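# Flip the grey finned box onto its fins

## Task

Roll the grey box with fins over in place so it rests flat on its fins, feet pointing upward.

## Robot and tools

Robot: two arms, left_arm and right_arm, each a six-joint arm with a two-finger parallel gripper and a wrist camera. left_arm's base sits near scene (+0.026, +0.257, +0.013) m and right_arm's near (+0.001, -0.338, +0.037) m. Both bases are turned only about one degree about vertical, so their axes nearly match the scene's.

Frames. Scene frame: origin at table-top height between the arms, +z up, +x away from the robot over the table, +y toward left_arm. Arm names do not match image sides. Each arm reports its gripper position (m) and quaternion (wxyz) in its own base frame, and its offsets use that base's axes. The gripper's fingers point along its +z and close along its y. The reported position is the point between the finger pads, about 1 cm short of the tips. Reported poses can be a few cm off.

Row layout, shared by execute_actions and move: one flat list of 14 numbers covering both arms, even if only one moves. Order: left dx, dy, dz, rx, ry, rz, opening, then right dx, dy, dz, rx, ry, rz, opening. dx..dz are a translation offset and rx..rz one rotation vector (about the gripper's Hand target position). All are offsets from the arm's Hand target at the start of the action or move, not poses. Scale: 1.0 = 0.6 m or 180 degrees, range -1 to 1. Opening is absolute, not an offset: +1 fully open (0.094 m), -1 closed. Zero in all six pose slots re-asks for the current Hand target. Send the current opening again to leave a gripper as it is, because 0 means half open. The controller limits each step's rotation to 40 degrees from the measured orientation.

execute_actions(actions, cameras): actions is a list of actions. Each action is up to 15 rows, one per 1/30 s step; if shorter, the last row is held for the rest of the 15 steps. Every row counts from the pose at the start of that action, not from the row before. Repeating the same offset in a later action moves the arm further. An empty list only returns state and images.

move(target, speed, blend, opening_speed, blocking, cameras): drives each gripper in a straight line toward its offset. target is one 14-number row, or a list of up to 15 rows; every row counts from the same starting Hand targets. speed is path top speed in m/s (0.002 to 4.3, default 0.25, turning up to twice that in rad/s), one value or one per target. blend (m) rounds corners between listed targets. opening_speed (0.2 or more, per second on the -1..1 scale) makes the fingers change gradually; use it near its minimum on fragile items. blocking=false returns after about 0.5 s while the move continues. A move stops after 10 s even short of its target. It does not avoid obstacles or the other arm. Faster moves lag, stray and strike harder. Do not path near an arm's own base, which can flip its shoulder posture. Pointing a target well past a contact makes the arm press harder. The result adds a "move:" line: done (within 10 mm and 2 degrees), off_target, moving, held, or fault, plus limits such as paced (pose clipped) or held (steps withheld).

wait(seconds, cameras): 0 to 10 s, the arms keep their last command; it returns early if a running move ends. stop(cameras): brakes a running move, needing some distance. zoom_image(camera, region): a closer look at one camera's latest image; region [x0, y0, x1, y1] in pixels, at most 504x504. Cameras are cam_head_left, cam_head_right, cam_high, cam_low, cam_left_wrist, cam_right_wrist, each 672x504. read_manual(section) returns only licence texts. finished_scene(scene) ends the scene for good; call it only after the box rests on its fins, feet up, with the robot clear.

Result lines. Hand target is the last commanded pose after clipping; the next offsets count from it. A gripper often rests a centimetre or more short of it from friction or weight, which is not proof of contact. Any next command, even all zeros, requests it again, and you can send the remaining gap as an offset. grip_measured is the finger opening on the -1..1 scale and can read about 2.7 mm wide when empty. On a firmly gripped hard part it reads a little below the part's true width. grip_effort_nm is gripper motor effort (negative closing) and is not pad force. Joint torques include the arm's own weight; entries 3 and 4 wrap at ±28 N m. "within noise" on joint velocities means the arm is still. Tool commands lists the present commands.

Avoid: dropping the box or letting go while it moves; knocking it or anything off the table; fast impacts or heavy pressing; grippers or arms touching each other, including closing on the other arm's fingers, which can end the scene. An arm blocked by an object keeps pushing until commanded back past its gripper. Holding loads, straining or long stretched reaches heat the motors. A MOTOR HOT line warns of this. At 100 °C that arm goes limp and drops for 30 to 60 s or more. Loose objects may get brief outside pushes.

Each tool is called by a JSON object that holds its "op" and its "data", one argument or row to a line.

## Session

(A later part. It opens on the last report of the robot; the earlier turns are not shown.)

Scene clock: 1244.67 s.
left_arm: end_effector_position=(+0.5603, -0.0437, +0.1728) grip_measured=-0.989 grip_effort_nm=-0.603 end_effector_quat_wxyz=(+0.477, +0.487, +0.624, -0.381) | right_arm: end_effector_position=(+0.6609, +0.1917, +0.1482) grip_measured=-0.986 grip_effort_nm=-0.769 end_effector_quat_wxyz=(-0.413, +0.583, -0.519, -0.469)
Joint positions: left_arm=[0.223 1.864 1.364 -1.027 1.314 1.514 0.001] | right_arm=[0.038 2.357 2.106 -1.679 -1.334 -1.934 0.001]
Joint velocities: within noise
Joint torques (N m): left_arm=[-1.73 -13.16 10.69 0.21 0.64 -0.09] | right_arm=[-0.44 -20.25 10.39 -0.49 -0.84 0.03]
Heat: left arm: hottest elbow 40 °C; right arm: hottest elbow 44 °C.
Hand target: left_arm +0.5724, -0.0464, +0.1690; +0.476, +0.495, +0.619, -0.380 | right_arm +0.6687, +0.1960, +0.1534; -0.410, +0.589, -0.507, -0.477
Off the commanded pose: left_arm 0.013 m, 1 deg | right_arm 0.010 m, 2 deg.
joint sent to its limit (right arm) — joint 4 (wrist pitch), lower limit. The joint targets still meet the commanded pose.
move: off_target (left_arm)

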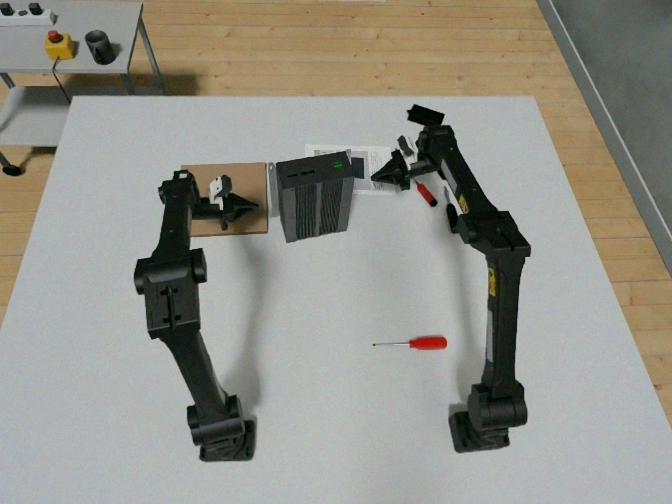

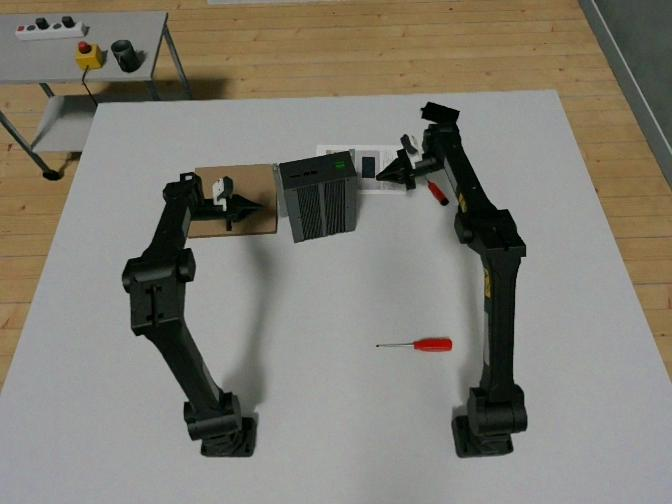

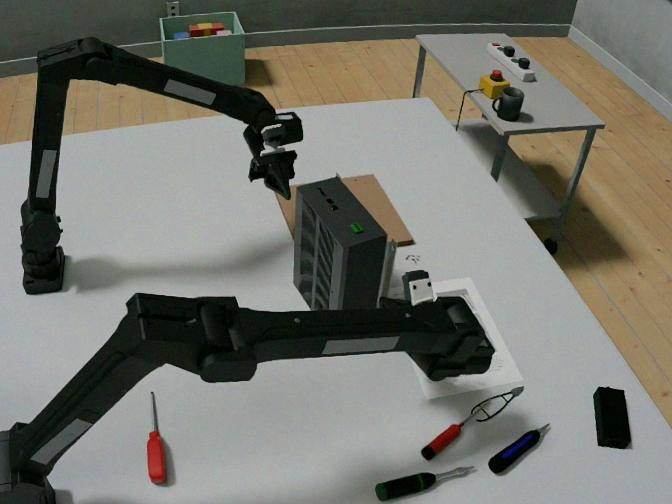

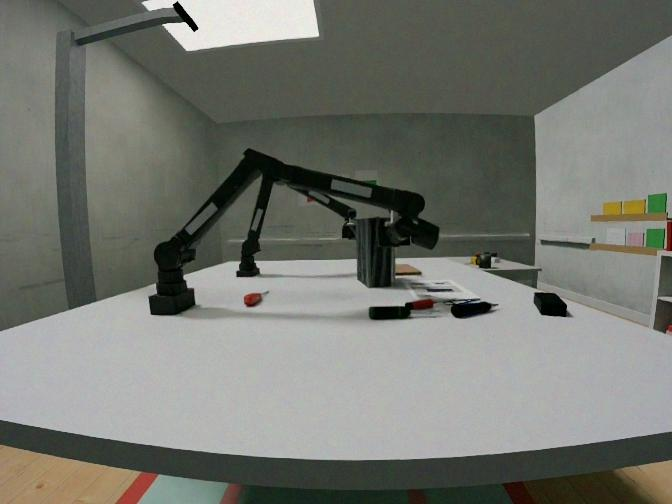

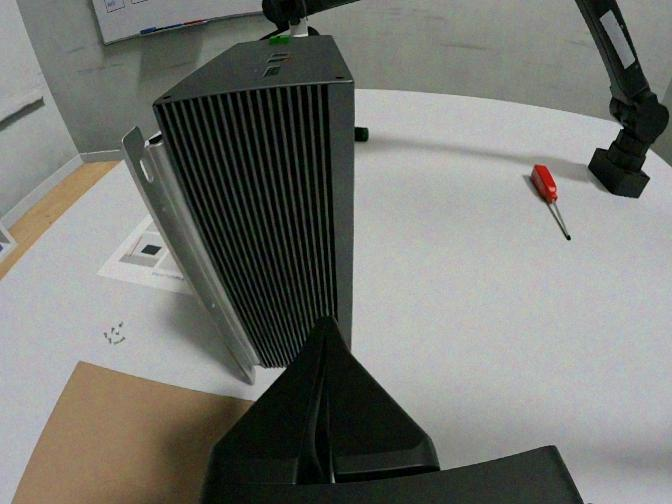

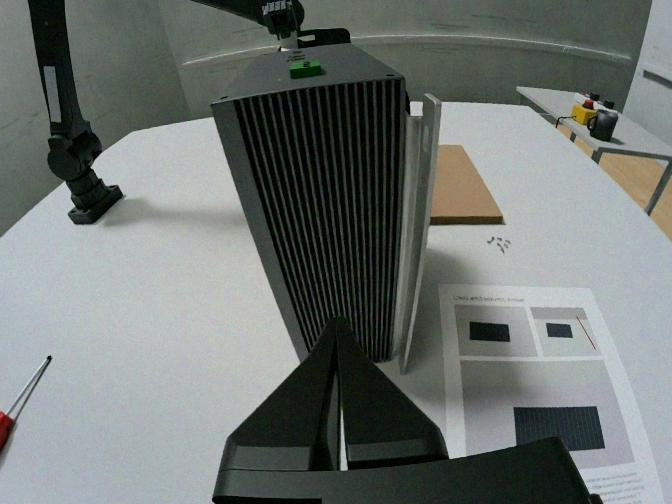

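{"op": "move", "data": {
  "target": [
    [0.048,0.012,0,0,0,0,-1,0,0,0,0,0,0,-1],
    [0.105,-0.215,0,0,0,0,-1,-0.048,0.27,0,0,0,0,-1],
    [-0.032,-0.25,0.032,0,0,0,-1,-0.188,0.245,0.057,0,0,0,-1],
    [-0.133,-0.275,0.043,0,0,0,-1,-0.292,0.227,0.087,0,0,0,-1]
  ],
  "speed": [0.08,0.08,0.06,0.06]
}}

Scene clock: 1271.53 s.
left_arm: end_effector_position=(+0.5061, -0.1214, +0.1717) grip_measured=-0.989 grip_effort_nm=-0.593 end_effector_quat_wxyz=(+0.485, +0.434, +0.676, -0.345) | right_arm: end_effector_position=(+0.5232, +0.2439, +0.1642) grip_measured=-0.986 grip_effort_nm=-0.769 end_effector_quat_wxyz=(-0.412, +0.535, -0.581, -0.455)
Joint positions: left_arm=[0.071 1.577 0.916 -0.123 1.146 0.689 0.001] | right_arm=[0.147 1.807 1.222 -0.487 -1.285 -0.965 0.001]
Joint velocities: within noise
Joint torques (N m): left_arm=[-14.51 -12.92 8.75 2.95 1.6 -0.35] | right_arm=[11.75 -19.43 8.87 2.39 -2.17 0]
Heat: left arm: hottest elbow 42 °C; right arm: hottest elbow 44 °C.
Hand target: left_arm +0.4927, -0.2112, +0.1947; +0.476, +0.495, +0.619, -0.380 | right_arm +0.4935, +0.3322, +0.2056; -0.410, +0.589, -0.507, -0.477
Off the commanded pose: left_arm 0.094 m, 10 deg | right_arm 0.102 m, 11 deg.
move: off_target (left_arm, right_arm)

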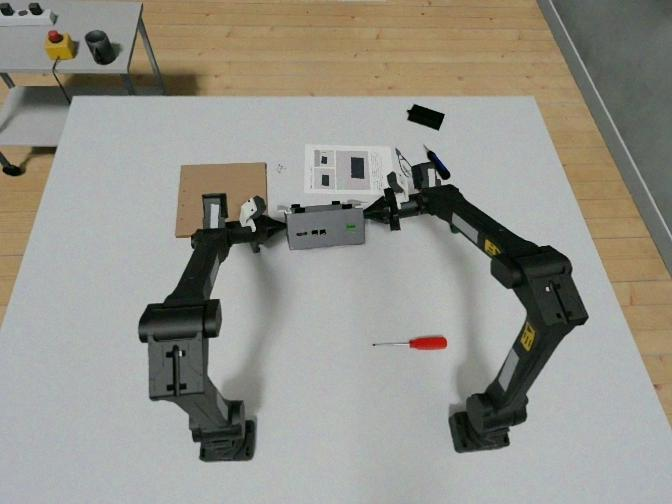

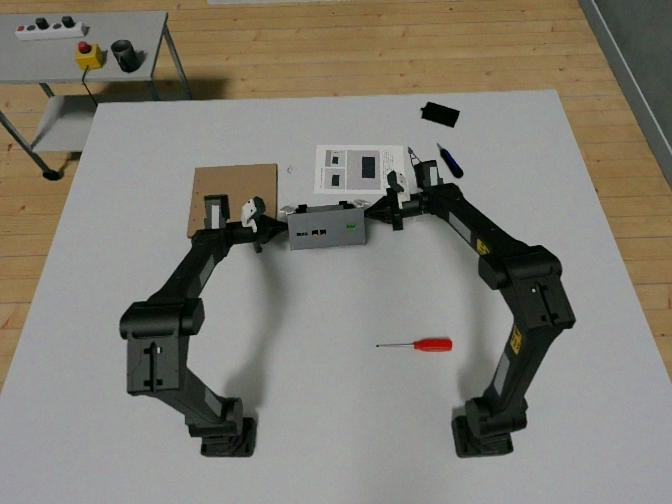

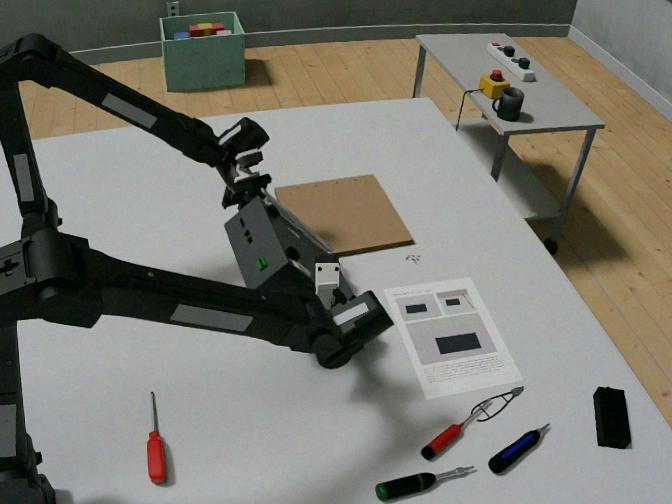

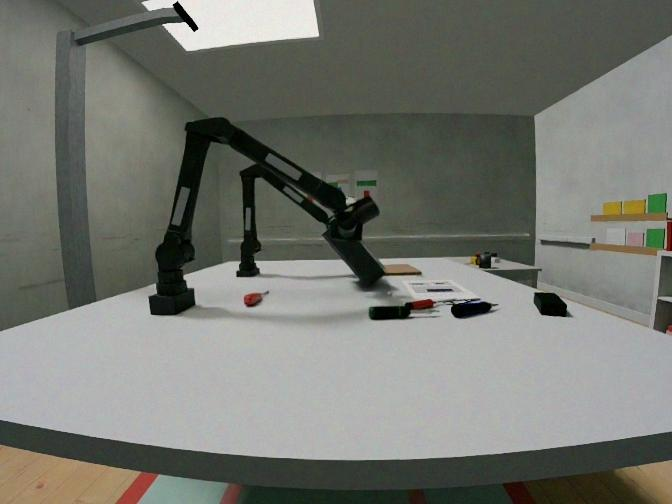

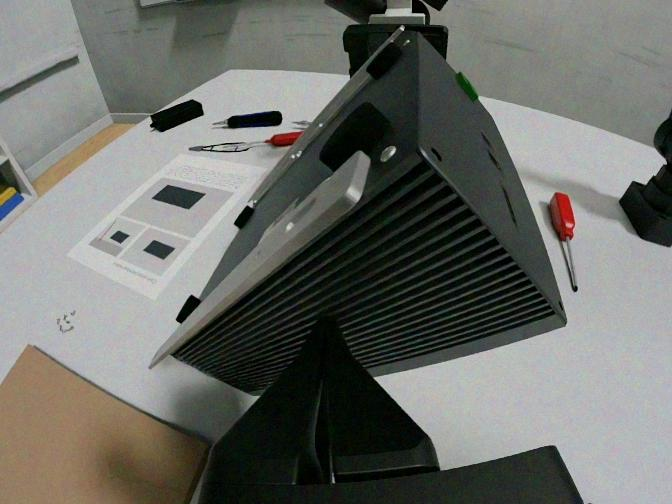

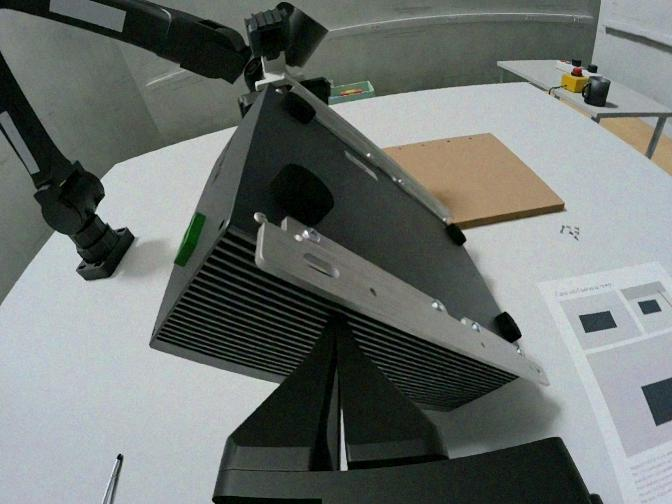

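{"op": "move", "data": {
  "target": [
    [-0.082,-0.021,-0.058,0,0,0,-1,-0.081,-0.015,-0.055,0,0,0,-1],
    [-0.125,-0.032,-0.123,0,0,0,-1,-0.125,-0.024,-0.12,0,0,0,-1],
    [-0.1545,-0.039,-0.198,0,0,0,-1,-0.155,-0.029,-0.195,0,0,0,-1]
  ],
  "speed": 0.05
}}

Scene clock: 1283.47 s.
left_arm: end_effector_position=(+0.4103, -0.1482, +0.0460) grip_measured=-0.989 grip_effort_nm=-0.584 end_effector_quat_wxyz=(+0.472, +0.419, +0.702, -0.330) | right_arm: end_effector_position=(+0.4346, +0.2287, +0.0690) grip_measured=-0.986 grip_effort_nm=-0.764 end_effector_quat_wxyz=(-0.428, +0.540, -0.584, -0.430)
Joint positions: left_arm=[-0.001 1.675 0.535 0.421 1.032 0.573 0.001] | right_arm=[0.147 1.785 0.839 -0.038 -1.247 -0.918 0.001]
Joint velocities: within noise
Joint torques (N m): left_arm=[-15.38 -9.88 7.35 4.03 3.6 -0.3] | right_arm=[13.16 -13.27 6.61 2.44 -3.14 0]
Heat: left arm: hottest elbow 42 °C; right arm: hottest elbow 43 °C.
Hand target: left_arm +0.4000, -0.2347, +0.0759; +0.476, +0.495, +0.619, -0.380 | right_arm +0.4006, +0.3148, +0.0887; -0.410, +0.589, -0.507, -0.477
Off the commanded pose: left_arm 0.092 m, 14 deg | right_arm 0.095 m, 12 deg.
move: off_target (left_arm, right_arm)

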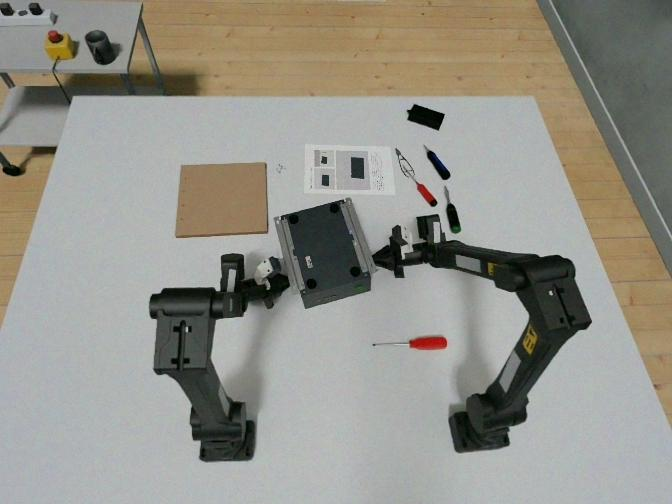

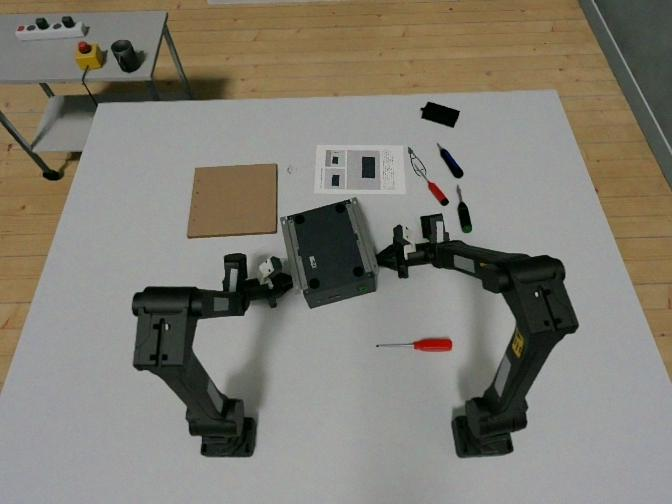

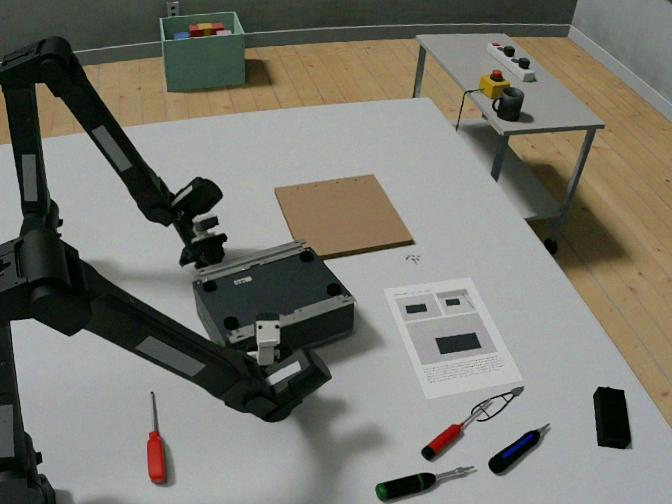

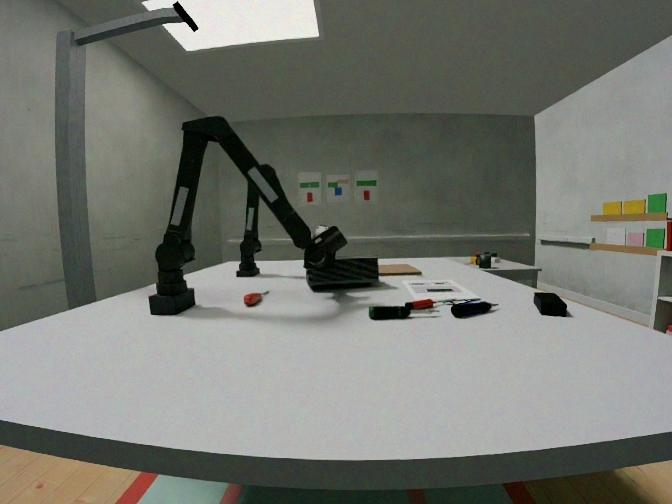

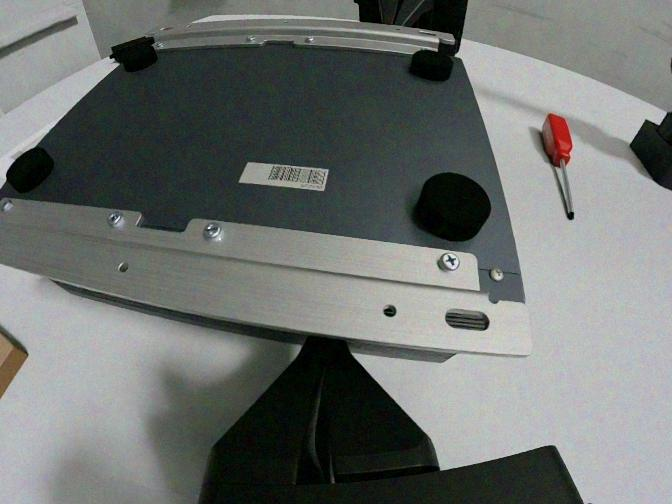

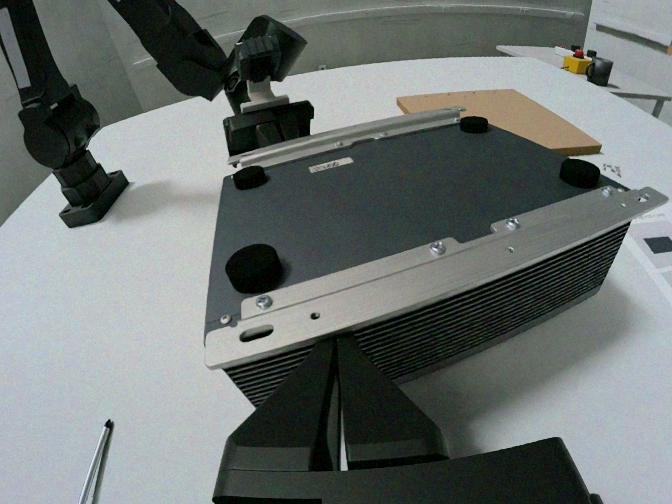

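{"op": "move", "data": {
  "target": [
    [0,0,-0.05,0,0,0,-1,0,0,-0.11,0,0,0,-1],
    [-0.03,0.15,-0.05,0,0,0,-1,0.02,-0.15,-0.11,0,0,0,-1],
    [-0.08,0.32,-0.03,0,0,0,-1,0.06,-0.36,-0.09,0,0,0,-1]
  ],
  "speed": 0.05
}}

Scene clock: 1295.77 s.
left_arm: end_effector_position=(+0.3448, -0.0487, +0.0615) grip_measured=-0.989 grip_effort_nm=-0.579 end_effector_quat_wxyz=(+0.476, +0.496, +0.618, -0.381) | right_arm: end_effector_position=(+0.4236, +0.1061, +0.0238) grip_measured=-0.986 grip_effort_nm=-0.755 end_effector_quat_wxyz=(-0.397, +0.565, -0.570, -0.446)
Joint positions: left_arm=[0.354 1.744 0.75 -1.044 1.279 2.056 0.001] | right_arm=[-0.133 2.019 1.088 -1.193 -1.227 -2.091 0.001]
Joint velocities: within noise
Joint torques (N m): left_arm=[0.03 -7.53 6.12 -0.58 0.53 -0.09] | right_arm=[-1.32 -15.21 6.06 -0.76 -0.54 -0.11]
Heat: left arm: hottest elbow 41 °C; right arm: hottest elbow 42 °C.
Hand target: left_arm +0.3521, -0.0427, +0.0580; +0.476, +0.495, +0.619, -0.380 | right_arm +0.4365, +0.0988, +0.0345; -0.410, +0.589, -0.507, -0.477
Off the commanded pose: left_arm 0.010 m, 0 deg | right_arm 0.018 m, 9 deg.
joint sent to its limit (right arm) — joint 6 (wrist roll), lower limit. The joint targets are off in orientation, not in position.
move: off_target (right_arm)

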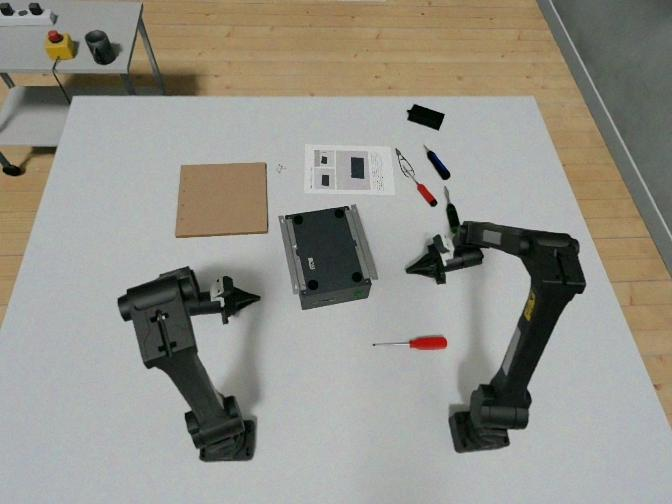

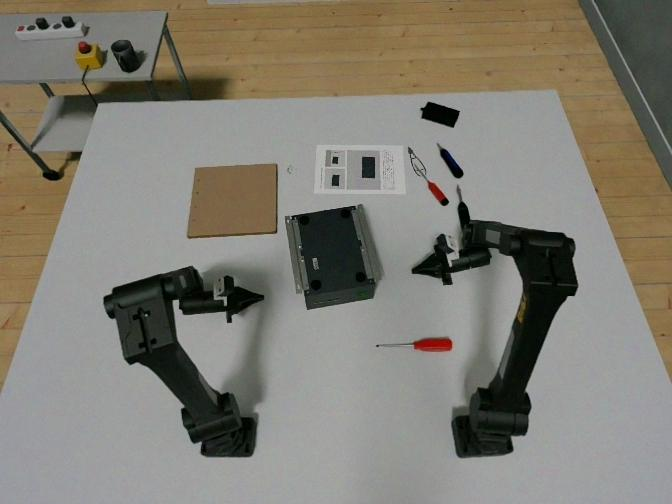

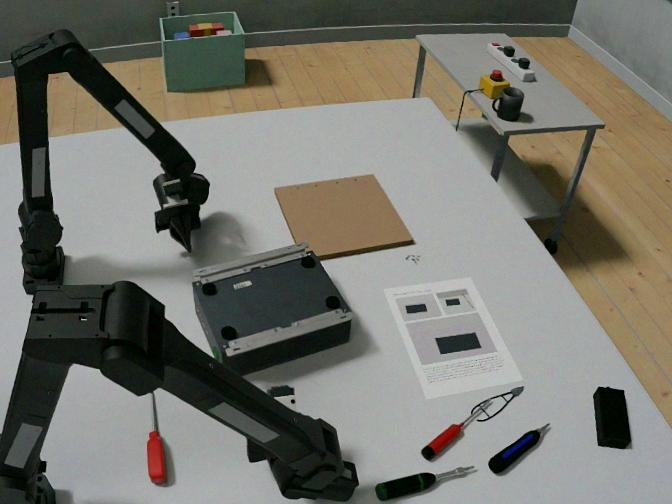

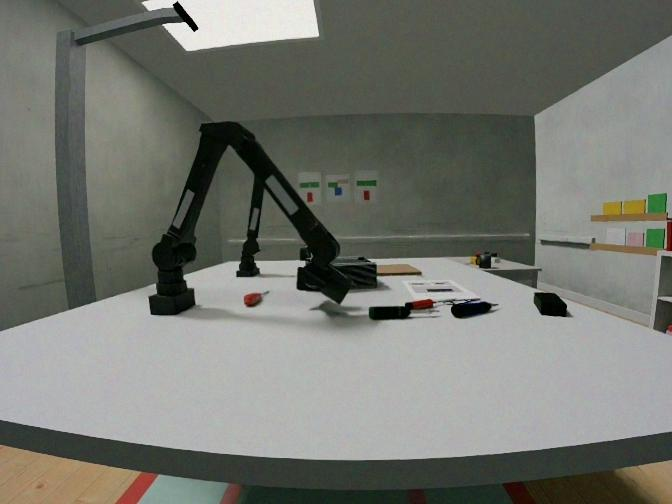

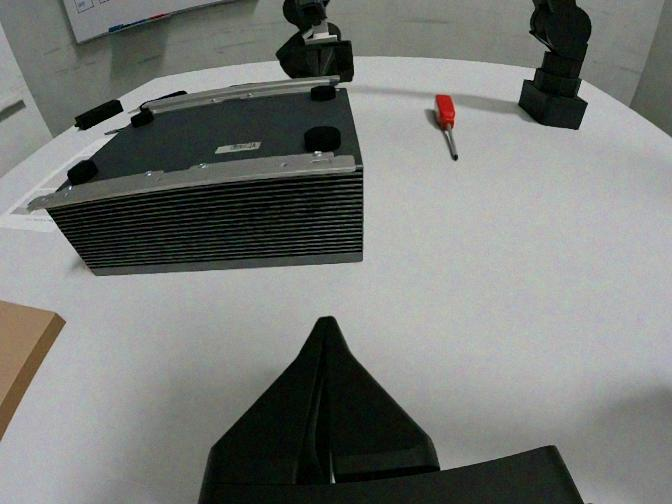

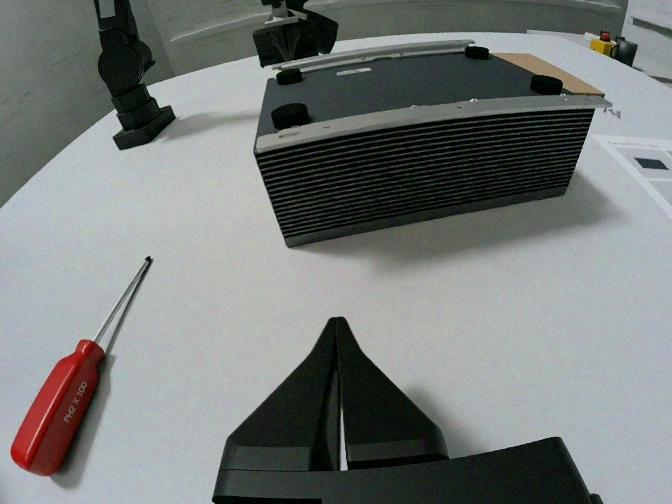

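{"op": "finished_scene", "data": {
  "scene": 1
}}

The scene is finished: the task was done.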